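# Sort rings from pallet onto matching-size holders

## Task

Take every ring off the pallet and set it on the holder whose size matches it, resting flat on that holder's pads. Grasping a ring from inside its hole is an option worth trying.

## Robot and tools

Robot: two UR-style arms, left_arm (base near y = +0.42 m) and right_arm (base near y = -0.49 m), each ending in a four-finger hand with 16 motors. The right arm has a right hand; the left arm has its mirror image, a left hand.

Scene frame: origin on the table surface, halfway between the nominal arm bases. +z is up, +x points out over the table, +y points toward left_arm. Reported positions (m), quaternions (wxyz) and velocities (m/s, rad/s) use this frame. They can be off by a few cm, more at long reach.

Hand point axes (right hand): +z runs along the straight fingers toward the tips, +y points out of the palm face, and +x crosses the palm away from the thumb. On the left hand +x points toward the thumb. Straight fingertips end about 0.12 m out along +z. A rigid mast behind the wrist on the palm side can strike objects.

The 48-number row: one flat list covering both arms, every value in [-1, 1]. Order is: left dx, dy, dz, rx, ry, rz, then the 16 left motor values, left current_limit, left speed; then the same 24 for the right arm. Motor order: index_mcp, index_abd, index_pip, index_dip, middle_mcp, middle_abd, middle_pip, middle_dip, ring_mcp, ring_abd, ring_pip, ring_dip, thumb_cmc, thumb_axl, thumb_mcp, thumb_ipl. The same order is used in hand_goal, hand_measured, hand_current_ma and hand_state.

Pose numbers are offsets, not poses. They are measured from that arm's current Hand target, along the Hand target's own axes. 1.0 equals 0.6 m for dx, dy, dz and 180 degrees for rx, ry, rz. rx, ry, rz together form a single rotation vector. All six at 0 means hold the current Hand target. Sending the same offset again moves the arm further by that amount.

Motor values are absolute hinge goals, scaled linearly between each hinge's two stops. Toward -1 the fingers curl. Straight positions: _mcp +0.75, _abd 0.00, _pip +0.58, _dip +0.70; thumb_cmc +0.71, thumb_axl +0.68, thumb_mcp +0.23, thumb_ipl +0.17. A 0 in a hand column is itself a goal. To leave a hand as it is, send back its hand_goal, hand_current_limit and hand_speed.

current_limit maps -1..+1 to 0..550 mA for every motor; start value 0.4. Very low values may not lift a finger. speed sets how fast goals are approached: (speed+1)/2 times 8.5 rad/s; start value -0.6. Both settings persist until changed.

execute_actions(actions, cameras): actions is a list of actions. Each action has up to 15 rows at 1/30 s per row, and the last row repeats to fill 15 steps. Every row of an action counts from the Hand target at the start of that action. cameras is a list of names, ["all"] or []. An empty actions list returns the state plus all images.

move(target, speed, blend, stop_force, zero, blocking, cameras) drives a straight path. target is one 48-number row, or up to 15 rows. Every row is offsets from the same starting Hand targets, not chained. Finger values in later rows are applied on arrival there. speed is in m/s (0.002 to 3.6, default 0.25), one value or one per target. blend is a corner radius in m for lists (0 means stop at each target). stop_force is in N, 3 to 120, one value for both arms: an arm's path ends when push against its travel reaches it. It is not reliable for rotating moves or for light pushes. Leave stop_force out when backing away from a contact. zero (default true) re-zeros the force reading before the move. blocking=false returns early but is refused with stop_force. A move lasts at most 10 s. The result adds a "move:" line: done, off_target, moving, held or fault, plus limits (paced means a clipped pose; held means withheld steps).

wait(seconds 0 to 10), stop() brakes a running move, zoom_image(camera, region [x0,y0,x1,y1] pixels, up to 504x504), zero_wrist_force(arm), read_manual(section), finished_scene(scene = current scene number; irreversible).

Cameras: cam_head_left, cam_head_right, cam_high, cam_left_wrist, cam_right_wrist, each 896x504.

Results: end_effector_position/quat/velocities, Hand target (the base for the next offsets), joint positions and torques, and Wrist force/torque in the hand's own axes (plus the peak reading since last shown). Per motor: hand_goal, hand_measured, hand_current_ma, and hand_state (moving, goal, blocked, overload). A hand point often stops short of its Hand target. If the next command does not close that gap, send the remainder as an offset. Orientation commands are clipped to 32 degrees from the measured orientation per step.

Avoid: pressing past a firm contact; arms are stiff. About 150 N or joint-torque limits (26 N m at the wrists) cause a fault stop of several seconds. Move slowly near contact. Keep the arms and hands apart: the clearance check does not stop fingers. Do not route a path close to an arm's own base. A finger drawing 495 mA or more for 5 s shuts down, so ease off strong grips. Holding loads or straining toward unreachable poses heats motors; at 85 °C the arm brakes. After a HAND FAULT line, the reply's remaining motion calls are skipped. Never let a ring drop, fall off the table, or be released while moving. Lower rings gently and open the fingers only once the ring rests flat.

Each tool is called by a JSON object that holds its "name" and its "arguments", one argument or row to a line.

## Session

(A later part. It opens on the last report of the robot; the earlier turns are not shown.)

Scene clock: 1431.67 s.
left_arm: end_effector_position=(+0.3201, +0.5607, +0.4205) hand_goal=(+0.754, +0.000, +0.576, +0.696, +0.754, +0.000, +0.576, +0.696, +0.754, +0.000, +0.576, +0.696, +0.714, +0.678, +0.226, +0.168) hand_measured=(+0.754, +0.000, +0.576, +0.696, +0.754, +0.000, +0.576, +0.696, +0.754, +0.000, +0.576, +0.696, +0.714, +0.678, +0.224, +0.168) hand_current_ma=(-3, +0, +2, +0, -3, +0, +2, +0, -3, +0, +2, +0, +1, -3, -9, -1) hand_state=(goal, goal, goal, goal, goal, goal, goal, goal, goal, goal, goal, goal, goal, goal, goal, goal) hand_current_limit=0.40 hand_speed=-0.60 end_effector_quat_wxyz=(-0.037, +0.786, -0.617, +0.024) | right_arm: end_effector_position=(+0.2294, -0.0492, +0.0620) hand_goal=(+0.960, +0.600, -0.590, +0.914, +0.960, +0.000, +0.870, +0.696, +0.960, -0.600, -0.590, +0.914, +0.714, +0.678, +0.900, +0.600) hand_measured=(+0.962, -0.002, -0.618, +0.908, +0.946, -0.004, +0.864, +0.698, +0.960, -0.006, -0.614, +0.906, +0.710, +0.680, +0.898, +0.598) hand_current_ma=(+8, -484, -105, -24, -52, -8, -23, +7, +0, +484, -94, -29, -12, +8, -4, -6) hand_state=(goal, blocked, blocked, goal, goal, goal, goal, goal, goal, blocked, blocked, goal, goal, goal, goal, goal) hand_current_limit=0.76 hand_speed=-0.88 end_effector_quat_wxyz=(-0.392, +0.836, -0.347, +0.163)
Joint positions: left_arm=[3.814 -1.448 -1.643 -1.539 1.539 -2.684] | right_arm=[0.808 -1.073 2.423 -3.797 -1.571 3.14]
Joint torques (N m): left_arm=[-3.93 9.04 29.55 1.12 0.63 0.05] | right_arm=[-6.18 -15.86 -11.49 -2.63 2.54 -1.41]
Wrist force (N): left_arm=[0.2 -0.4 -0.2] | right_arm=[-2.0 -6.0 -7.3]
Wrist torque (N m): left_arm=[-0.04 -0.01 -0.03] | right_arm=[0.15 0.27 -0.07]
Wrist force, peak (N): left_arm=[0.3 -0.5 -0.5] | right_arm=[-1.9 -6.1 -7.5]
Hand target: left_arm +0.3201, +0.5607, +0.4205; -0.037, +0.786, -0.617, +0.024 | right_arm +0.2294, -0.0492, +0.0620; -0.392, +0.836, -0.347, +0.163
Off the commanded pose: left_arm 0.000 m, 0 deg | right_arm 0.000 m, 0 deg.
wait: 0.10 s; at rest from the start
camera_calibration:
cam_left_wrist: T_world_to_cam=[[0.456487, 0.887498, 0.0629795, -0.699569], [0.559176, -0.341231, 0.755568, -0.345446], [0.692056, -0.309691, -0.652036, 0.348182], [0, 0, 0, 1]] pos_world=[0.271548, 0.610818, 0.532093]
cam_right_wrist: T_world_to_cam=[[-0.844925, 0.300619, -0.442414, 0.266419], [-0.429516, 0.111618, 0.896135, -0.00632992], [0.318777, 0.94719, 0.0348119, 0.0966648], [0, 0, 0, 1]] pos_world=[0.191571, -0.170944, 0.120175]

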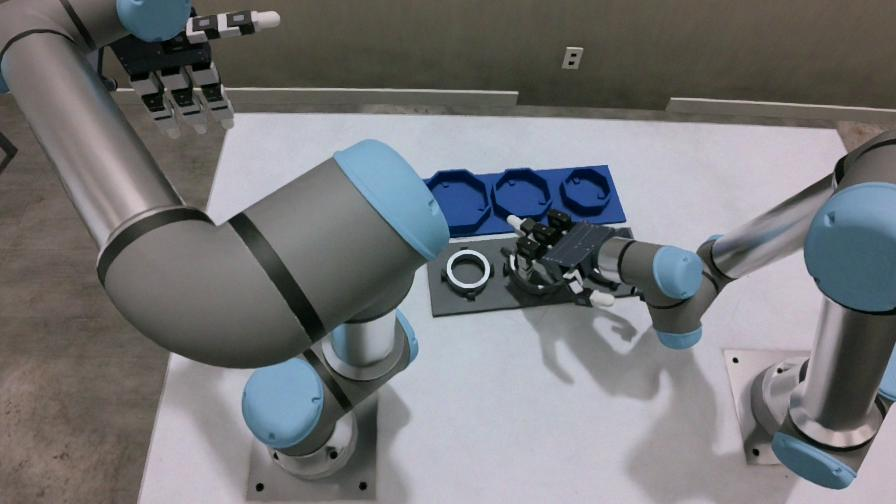

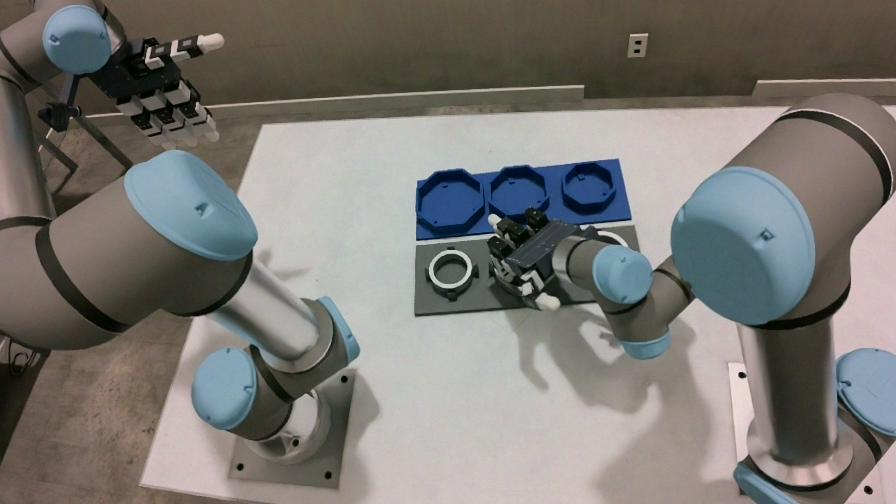

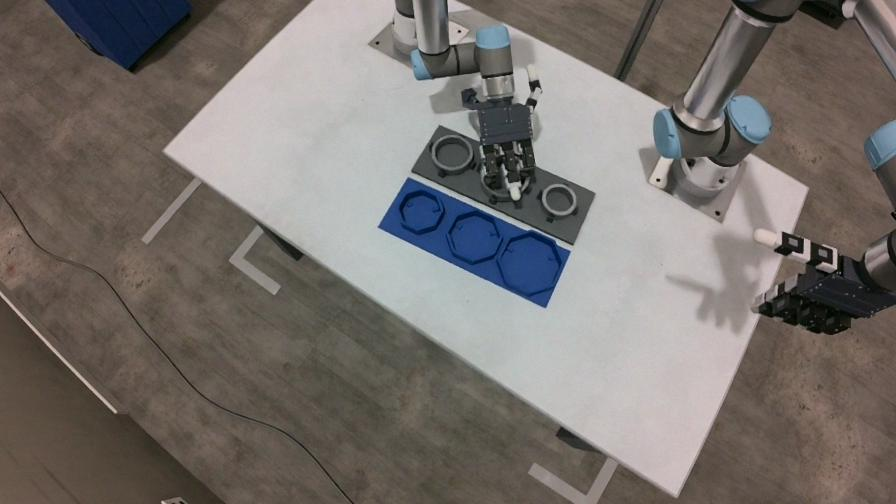

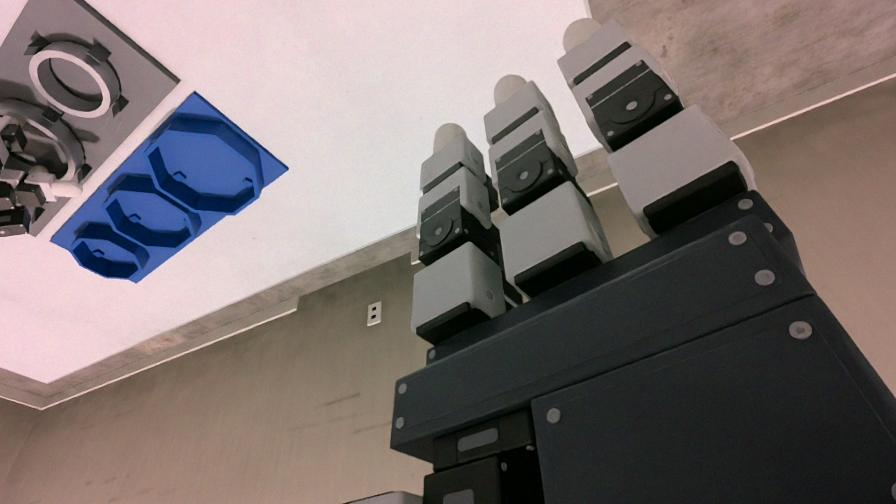

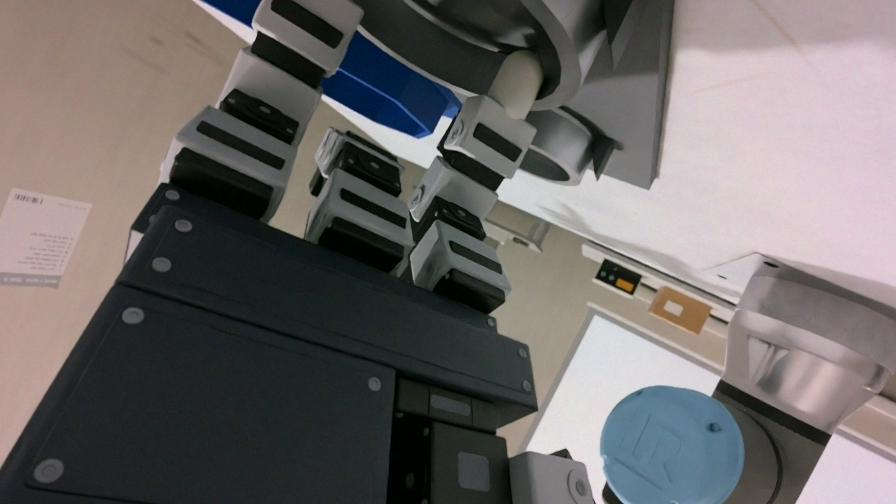

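{"name": "execute_actions", "arguments": {
  "actions": [
    [[0,0,0,0,0,0,0.754,0,0.576,0.696,0.754,0,0.576,0.696,0.754,0,0.576,0.696,0.714,0.678,0.226,0.168,0.4,-0.6,0,-0.0019,-0.0016,0,0,0,0.96,0.6,-0.59,0.914,0.96,0,0.87,0.696,0.96,-0.6,-0.59,0.914,0.714,0.678,0.9,0.6,0.76,-0.88]],
    [[0,0,0,0,0,0,0.754,0,0.576,0.696,0.754,0,0.576,0.696,0.754,0,0.576,0.696,0.714,0.678,0.226,0.168,0.4,-0.6,0,0,0,0,0,0,0.96,-0.18,-0.59,0.914,0.96,0,0.87,0.696,0.96,0.18,-0.59,0.914,0.714,0.678,0.9,0.6,0.4,-0.8]],
    [[0,0,0,0,0,0,0.754,0,0.576,0.696,0.754,0,0.576,0.696,0.754,0,0.576,0.696,0.714,0.678,0.226,0.168,0.4,-0.6,0,0,0,0,0,0,0.96,-0.18,-0.59,0.914,0.96,0,0.87,0.696,0.96,0.18,-0.59,0.914,0.714,0.678,0.9,0.6,0.4,-0.8]]
  ]
}}

{"name": "move", "arguments": {
  "target": [
    [0,0,0,0,0,0,0.754,0,0.576,0.696,0.754,0,0.576,0.696,0.754,0,0.576,0.696,0.714,0.678,0.226,0.168,0.4,-0.6,0,-0.0894,-0.0750,0,0,0,0.96,-0.18,-0.59,0.914,0.96,0,0.87,0.696,0.96,0.18,-0.59,0.914,0.714,0.678,0.9,0.6,0.4,-0.8],
    [0,0,0,0,0,0,0.754,0,0.576,0.696,0.754,0,0.576,0.696,0.754,0,0.576,0.696,0.714,0.678,0.226,0.168,0.4,-0.6,0.1667,-0.1000,-0.1000,0,0,0,0.96,-0.18,-0.59,0.914,0.96,0,0.87,0.696,0.96,0.18,-0.59,0.914,0.714,0.678,0.9,0.6,0.4,-0.8]
  ],
  "speed": [0.06, 0.12],
  "cameras": ["cam_left_wrist","cam_head_left","cam_head_right","cam_high"]
}}

{"name": "zoom_image", "arguments": {
  "camera": "cam_left_wrist",
  "region": [0, 20, 140, 160]
}}

{"name": "zoom_image", "arguments": {
  "camera": "cam_left_wrist",
  "region": [0, 110, 110, 250]
}}

{"name": "zoom_image", "arguments": {
  "camera": "cam_high",
  "region": [460, 130, 560, 220]
}}

{"name": "zoom_image", "arguments": {
  "camera": "cam_head_left",
  "region": [480, 210, 600, 310]
}}

{"name": "zoom_image", "arguments": {
  "camera": "cam_head_right",
  "region": [460, 210, 580, 310]
}}

Scene clock: 1455.47 s.
left_arm: end_effector_position=(+0.3201, +0.5607, +0.4205) hand_goal=(+0.754, +0.000, +0.576, +0.696, +0.754, +0.000, +0.576, +0.696, +0.754, +0.000, +0.576, +0.696, +0.714, +0.678, +0.226, +0.168) hand_measured=(+0.754, +0.000, +0.576, +0.696, +0.754, +0.000, +0.576, +0.696, +0.754, +0.000, +0.576, +0.696, +0.714, +0.678, +0.224, +0.168) hand_current_ma=(-3, +0, +2, +0, -3, +0, +2, +0, -3, +0, +2, +0, +1, -3, -9, -1) hand_state=(goal, goal, goal, goal, goal, goal, goal, goal, goal, goal, goal, goal, goal, goal, goal, goal) hand_current_limit=0.40 hand_speed=-0.60 end_effector_quat_wxyz=(-0.037, +0.786, -0.617, +0.024) | right_arm: end_effector_position=(+0.2294, -0.0492, +0.0635) hand_goal=(+0.960, -0.180, -0.590, +0.914, +0.960, +0.000, +0.870, +0.696, +0.960, +0.180, -0.590, +0.914, +0.714, +0.678, +0.900, +0.600) hand_measured=(+0.948, -0.176, -0.592, +0.912, +0.946, -0.004, +0.864, +0.698, +0.946, +0.176, -0.592, +0.912, +0.710, +0.680, +0.898, +0.598) hand_current_ma=(-44, +10, -9, -8, -52, -8, -23, +7, -56, -9, -7, -8, -12, +8, -4, -6) hand_state=(goal, goal, goal, goal, goal, goal, goal, goal, goal, goal, goal, goal, goal, goal, goal, goal) hand_current_limit=0.40 hand_speed=-0.80 end_effector_quat_wxyz=(-0.392, +0.836, -0.347, +0.163)
Joint positions: left_arm=[3.814 -1.448 -1.643 -1.539 1.539 -2.684] | right_arm=[0.808 -1.079 2.424 -3.792 -1.571 3.14]
Joint torques (N m): left_arm=[-4.03 9.24 29.61 1.1 0.72 0.08] | right_arm=[-8.59 -34.92 0.13 -1.34 1.84 -1]
Wrist force (N): left_arm=[0.0 -0.3 -0.5] | right_arm=[-1.4 1.2 1.8]
Wrist torque (N m): left_arm=[-0.01 0.00 -0.04] | right_arm=[-0.45 0.08 0.12]
Wrist force, peak (N): left_arm=[0.2 -0.4 -0.6] | right_arm=[-2.1 -6.4 -7.4]
Hand target: left_arm +0.3201, +0.5607, +0.4205; -0.037, +0.786, -0.617, +0.024 | right_arm +0.2294, -0.0492, +0.0635; -0.392, +0.836, -0.347, +0.163
Off the commanded pose: left_arm 0.000 m, 0 deg | right_arm 0.000 m, 0 deg.

Scene clock: 1458.33 s.
left_arm: end_effector_position=(+0.3201, +0.5607, +0.4205) hand_goal=(+0.754, +0.000, +0.576, +0.696, +0.754, +0.000, +0.576, +0.696, +0.754, +0.000, +0.576, +0.696, +0.714, +0.678, +0.226, +0.168) hand_measured=(+0.754, +0.000, +0.576, +0.696, +0.754, +0.000, +0.576, +0.696, +0.754, +0.000, +0.576, +0.696, +0.714, +0.678, +0.224, +0.168) hand_current_ma=(-3, +0, +2, +0, -3, +0, +2, +0, -3, +0, +2, +0, +1, -3, -9, -1) hand_state=(goal, goal, goal, goal, goal, goal, goal, goal, goal, goal, goal, goal, goal, goal, goal, goal) hand_current_limit=0.40 hand_speed=-0.60 end_effector_quat_wxyz=(-0.037, +0.786, -0.617, +0.024) | right_arm: end_effector_position=(+0.2945, -0.1255, +0.1481) hand_goal=(+0.960, -0.180, -0.590, +0.914, +0.960, +0.000, +0.870, +0.696, +0.960, +0.180, -0.590, +0.914, +0.714, +0.678, +0.900, +0.600) hand_measured=(+0.948, -0.176, -0.592, +0.912, +0.946, -0.002, +0.864, +0.698, +0.946, +0.176, -0.592, +0.912, +0.710, +0.680, +0.898, +0.598) hand_current_ma=(-44, +9, -8, -8, -52, -8, -23, +7, -56, -8, -6, -8, -12, +8, -4, -6) hand_state=(goal, goal, goal, goal, goal, goal, goal, goal, goal, goal, goal, goal, goal, goal, goal, goal) hand_current_limit=0.40 hand_speed=-0.80 end_effector_quat_wxyz=(-0.392, +0.836, -0.347, +0.163)
Joint positions: left_arm=[3.814 -1.448 -1.643 -1.539 1.539 -2.684] | right_arm=[0.509 -1.423 2.483 -3.485 -1.343 2.946]
Joint torques (N m): left_arm=[-4.16 8.48 29.04 1.11 0.71 -0.07] | right_arm=[-12.25 -28.39 -5.26 -1.37 2.26 -1.39]
Wrist force (N): left_arm=[-0.1 -0.5 -0.4] | right_arm=[-1.5 1.0 1.6]
Wrist torque (N m): left_arm=[-0.03 0.02 -0.05] | right_arm=[-0.46 0.08 0.10]
Wrist force, peak (N): left_arm=[0.2 -0.4 -0.6] | right_arm=[-2.1 0.9 1.9]
Hand target: left_arm +0.3201, +0.5607, +0.4205; -0.037, +0.786, -0.617, +0.024 | right_arm +0.2945, -0.1255, +0.1481; -0.392, +0.836, -0.347, +0.163
Off the commanded pose: left_arm 0.000 m, 0 deg | right_arm 0.000 m, 0 deg.
move: done
camera_calibration:
cam_left_wrist: T_world_to_cam=[[0.456487, 0.887498, 0.0629795, -0.699569], [0.559176, -0.341231, 0.755568, -0.345446], [0.692056, -0.309691, -0.652036, 0.348182], [0, 0, 0, 1]] pos_world=[0.271548, 0.610818, 0.532093]
Images, in order (width x height): cam_head_left 896x504, cam_head_right 896x504, cam_high 896x504, cam_left_wrist 896x504.

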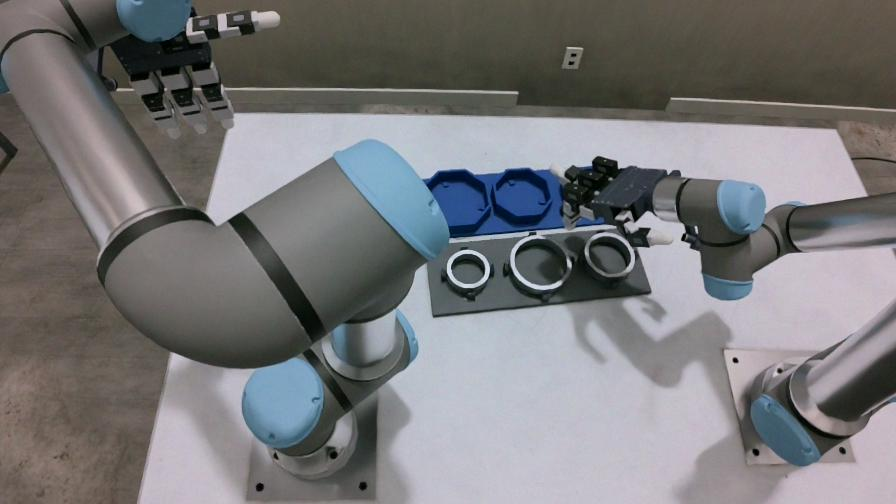

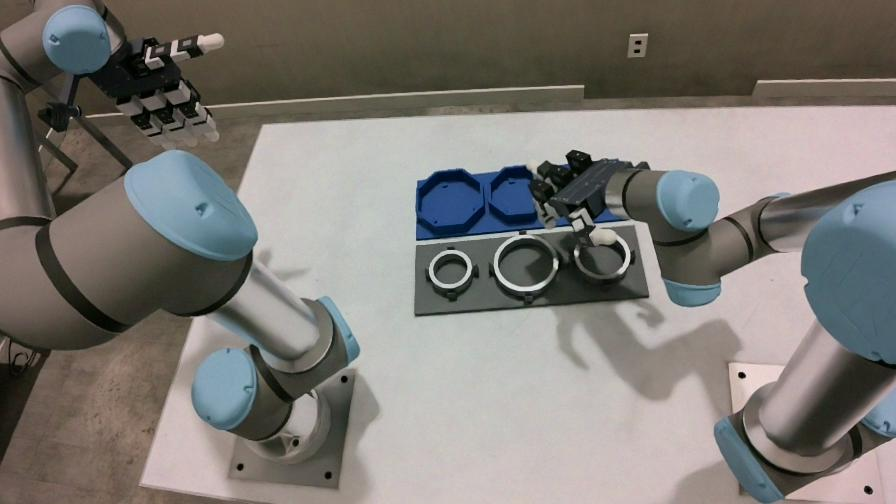

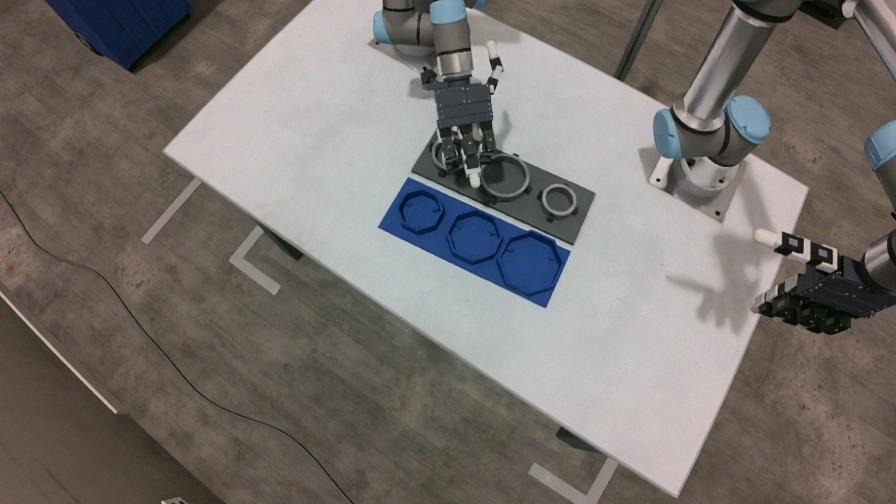

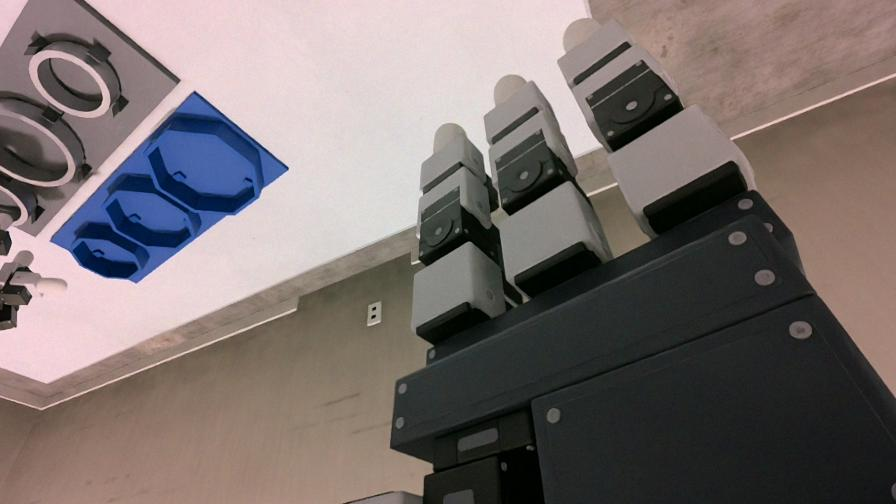

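Scaled by 3.600 from the camera's 896x504 image, which has a finer 1280x720 frame.

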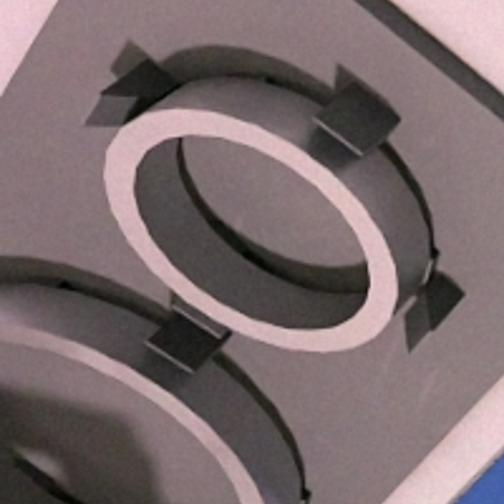

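Scaled by 3.600 from the camera's 896x504 image, which has a finer 1280x720 frame.

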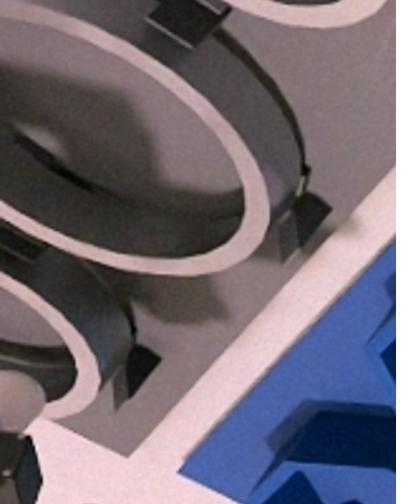

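Scaled by 5.040 from the camera's 896x504 image, which has a finer 1280x720 frame.

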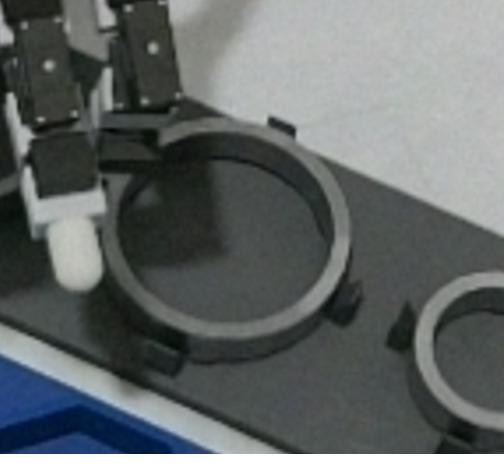

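Scaled by 4.200 from the camera's 896x504 image, which has a finer 1280x720 frame.

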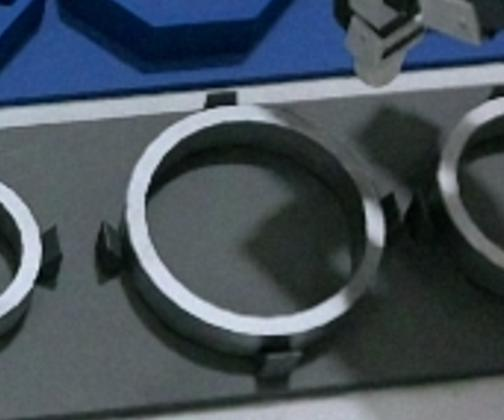

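Scaled by 4.200 from the camera's 896x504 image, which has a finer 1280x720 frame.

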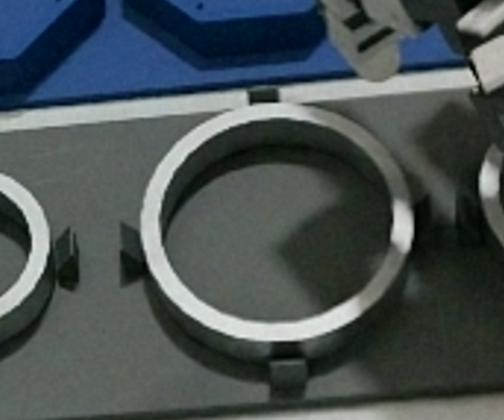

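{"name": "zoom_image", "arguments": {
  "camera": "cam_high",
  "region": [430, 130, 600, 240]
}}

{"name": "zoom_image", "arguments": {
  "camera": "cam_head_right",
  "region": [410, 220, 660, 320]
}}

Scaled by 2.965 from the camera's 896x504 image, which has a finer 1280x720 frame.

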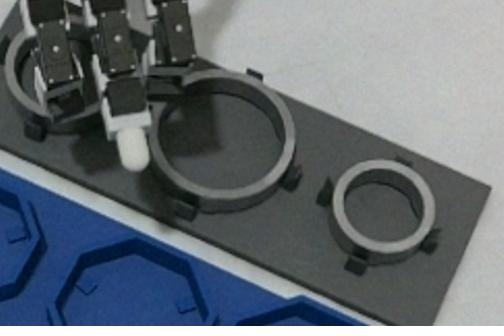

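Scaled by 2.016 from the camera's 896x504 image, which has a finer 1280x720 frame.

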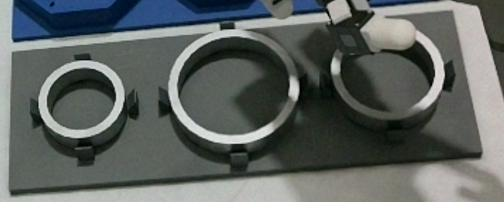

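{"name": "move", "arguments": {
  "target": [0,0,0,0,0,0,0.754,0,0.576,0.696,0.754,0,0.576,0.696,0.754,0,0.576,0.696,0.714,0.678,0.226,0.168,0.4,-0.6,0.15,-0.2,-0.12,0,0,0,0.96,-0.18,-0.59,0.914,0.96,0,0.87,0.696,0.96,0.18,-0.59,0.914,0.714,0.678,0.9,0.6,0.4,-0.8],
  "speed": 0.25,
  "cameras": ["cam_left_wrist","cam_head_left","cam_head_right","cam_high"]
}}

{"name": "zoom_image", "arguments": {
  "camera": "cam_left_wrist",
  "region": [0, 140, 80, 260]
}}

{"name": "zoom_image", "arguments": {
  "camera": "cam_high",
  "region": [400, 110, 500, 200]
}}

{"name": "zoom_image", "arguments": {
  "camera": "cam_head_left",
  "region": [560, 210, 680, 310]
}}

{"name": "zoom_image", "arguments": {
  "camera": "cam_head_right",
  "region": [550, 210, 670, 310]
}}

Scene clock: 1490.40 s.
left_arm: end_effector_position=(+0.3201, +0.5607, +0.4205) hand_goal=(+0.754, +0.000, +0.576, +0.696, +0.754, +0.000, +0.576, +0.696, +0.754, +0.000, +0.576, +0.696, +0.714, +0.678, +0.226, +0.168) hand_measured=(+0.754, +0.000, +0.576, +0.696, +0.754, +0.000, +0.576, +0.696, +0.754, +0.000, +0.576, +0.696, +0.714, +0.678, +0.224, +0.168) hand_current_ma=(-3, +0, +2, +0, -3, +0, +2, +0, -3, +0, +2, +0, +1, -3, -9, -1) hand_state=(goal, goal, goal, goal, goal, goal, goal, goal, goal, goal, goal, goal, goal, goal, goal, goal) hand_current_limit=0.40 hand_speed=-0.60 end_effector_quat_wxyz=(-0.037, +0.786, -0.617, +0.024) | right_arm: end_effector_position=(+0.3731, -0.1740, +0.2865) hand_goal=(+0.960, -0.180, -0.590, +0.914, +0.960, +0.000, +0.870, +0.696, +0.960, +0.180, -0.590, +0.914, +0.714, +0.678, +0.900, +0.600) hand_measured=(+0.948, -0.176, -0.592, +0.912, +0.946, -0.002, +0.864, +0.698, +0.946, +0.178, -0.592, +0.912, +0.710, +0.680, +0.898, +0.598) hand_current_ma=(-44, +9, -8, -8, -52, -7, -23, +7, -56, -8, -6, -8, -12, +8, -4, -6) hand_state=(goal, goal, goal, goal, goal, goal, goal, goal, goal, goal, goal, goal, goal, goal, goal, goal) hand_current_limit=0.40 hand_speed=-0.80 end_effector_quat_wxyz=(-0.392, +0.836, -0.347, +0.163)
Joint positions: left_arm=[3.814 -1.448 -1.643 -1.539 1.539 -2.684] | right_arm=[0.287 -1.713 2.25 -2.914 -1.178 2.788]
Joint torques (N m): left_arm=[-3.66 8.68 29.82 1.06 0.81 -0.07] | right_arm=[-12.48 -22.08 -29.24 -1 3.14 -1.51]
Wrist force (N): left_arm=[0.1 -0.4 -0.4] | right_arm=[-1.6 1.3 1.8]
Wrist torque (N m): left_arm=[-0.02 -0.01 -0.03] | right_arm=[-0.45 0.09 0.11]
Wrist force, peak (N): left_arm=[0.0 -0.5 -0.6] | right_arm=[-2.2 2.2 2.3]
Hand target: left_arm +0.3201, +0.5607, +0.4205; -0.037, +0.786, -0.617, +0.024 | right_arm +0.3731, -0.1740, +0.2865; -0.392, +0.836, -0.347, +0.163
Off the commanded pose: left_arm 0.000 m, 0 deg | right_arm 0.000 m, 0 deg.
move: done
camera_calibration:
cam_left_wrist: T_world_to_cam=[[0.456487, 0.887498, 0.0629795, -0.699569], [0.559176, -0.341231, 0.755568, -0.345446], [0.692056, -0.309691, -0.652036, 0.348182], [0, 0, 0, 1]] pos_world=[0.271548, 0.610818, 0.532093]
Images, in order (width x height): cam_head_left 896x504, cam_head_right 896x504, cam_high 896x504, cam_left_wrist 896x504.

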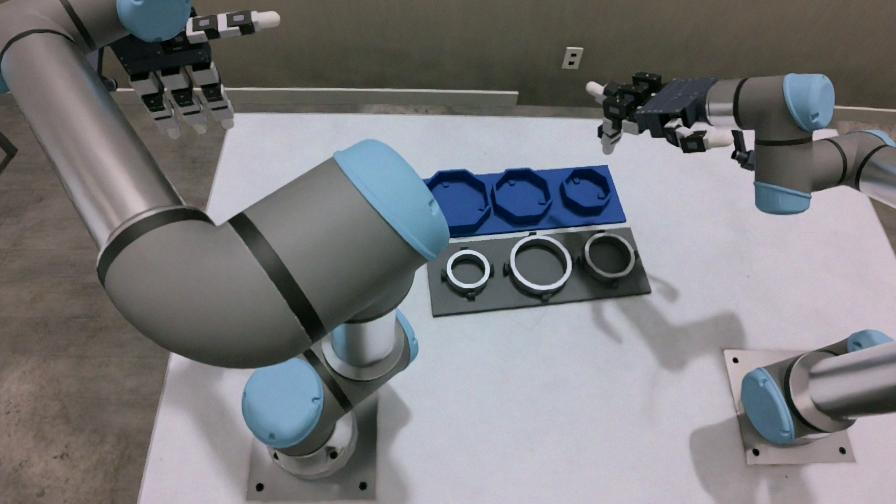

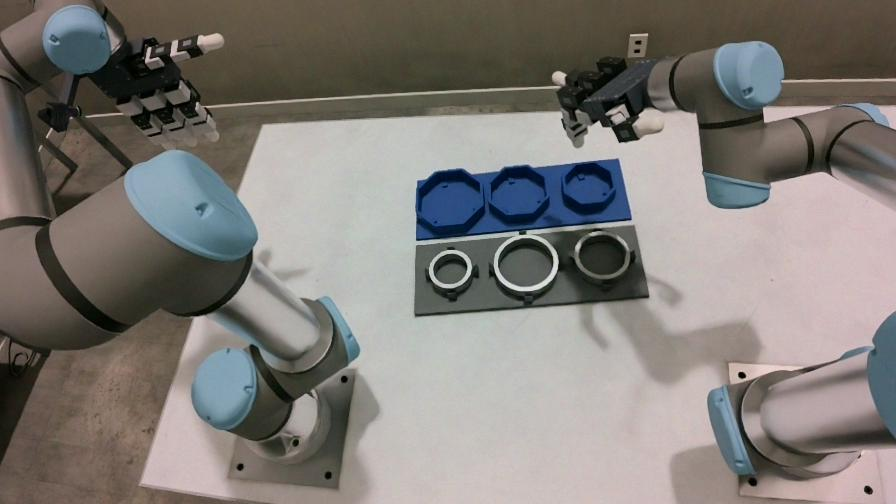

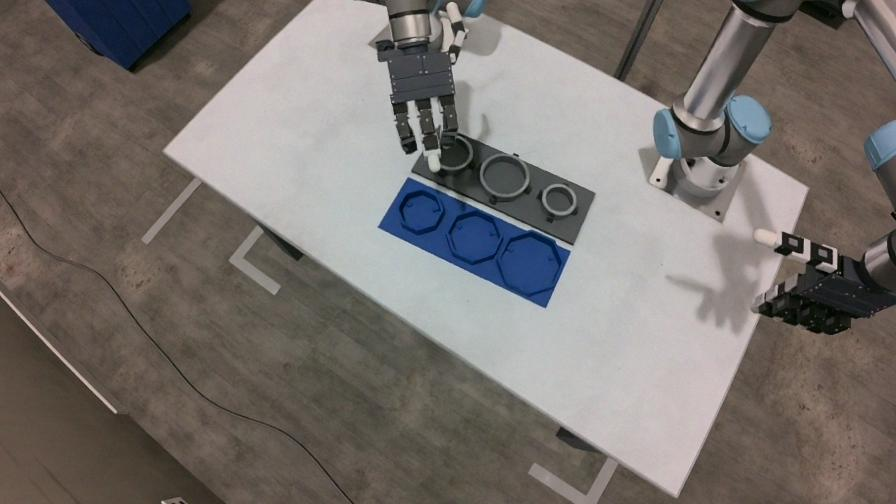

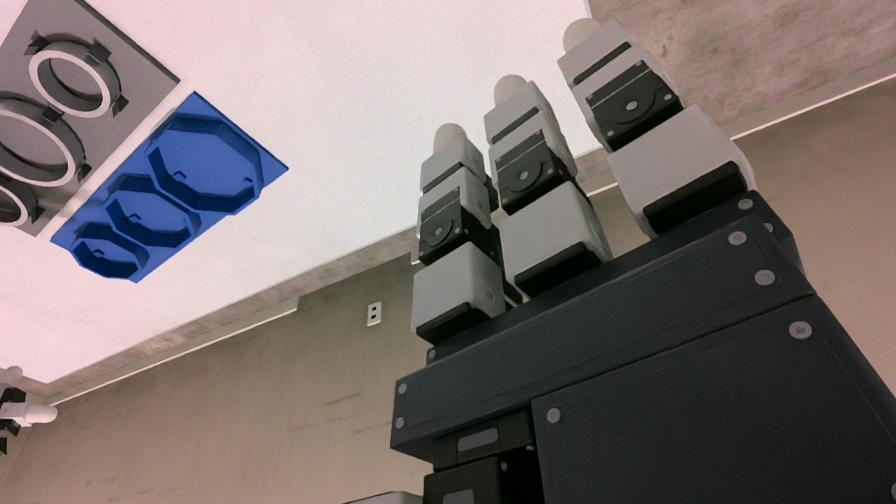

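Scaled by 4.200 from the camera's 896x504 image, which has a finer 1280x720 frame.

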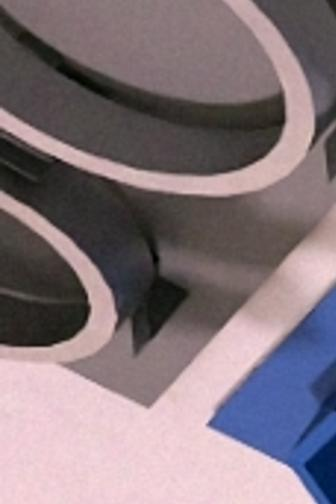

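Scaled by 5.040 from the camera's 896x504 image, which has a finer 1280x720 frame.

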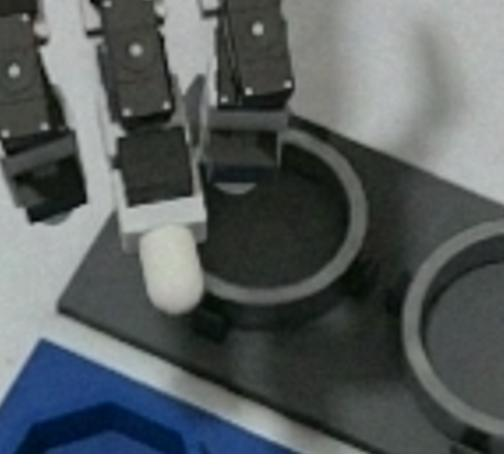

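Scaled by 4.200 from the camera's 896x504 image, which has a finer 1280x720 frame.

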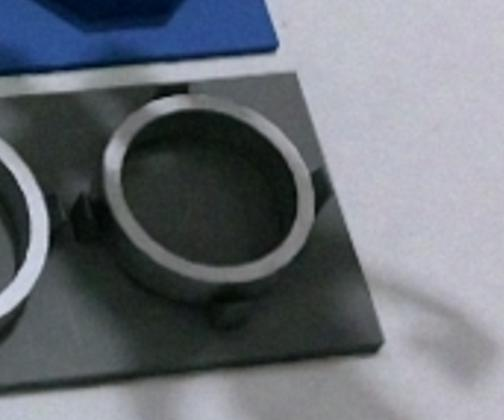

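Scaled by 4.200 from the camera's 896x504 image, which has a finer 1280x720 frame.

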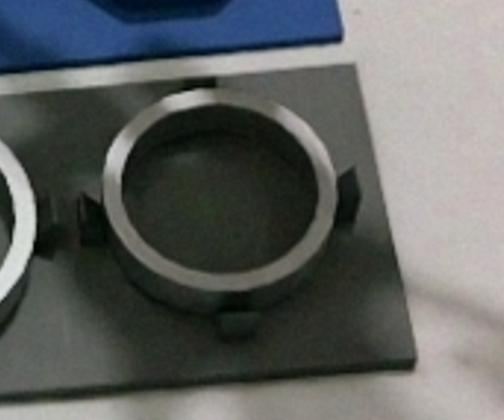

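{"name": "finished_scene", "arguments": {
  "scene": 2
}}

The scene is finished: the task was done.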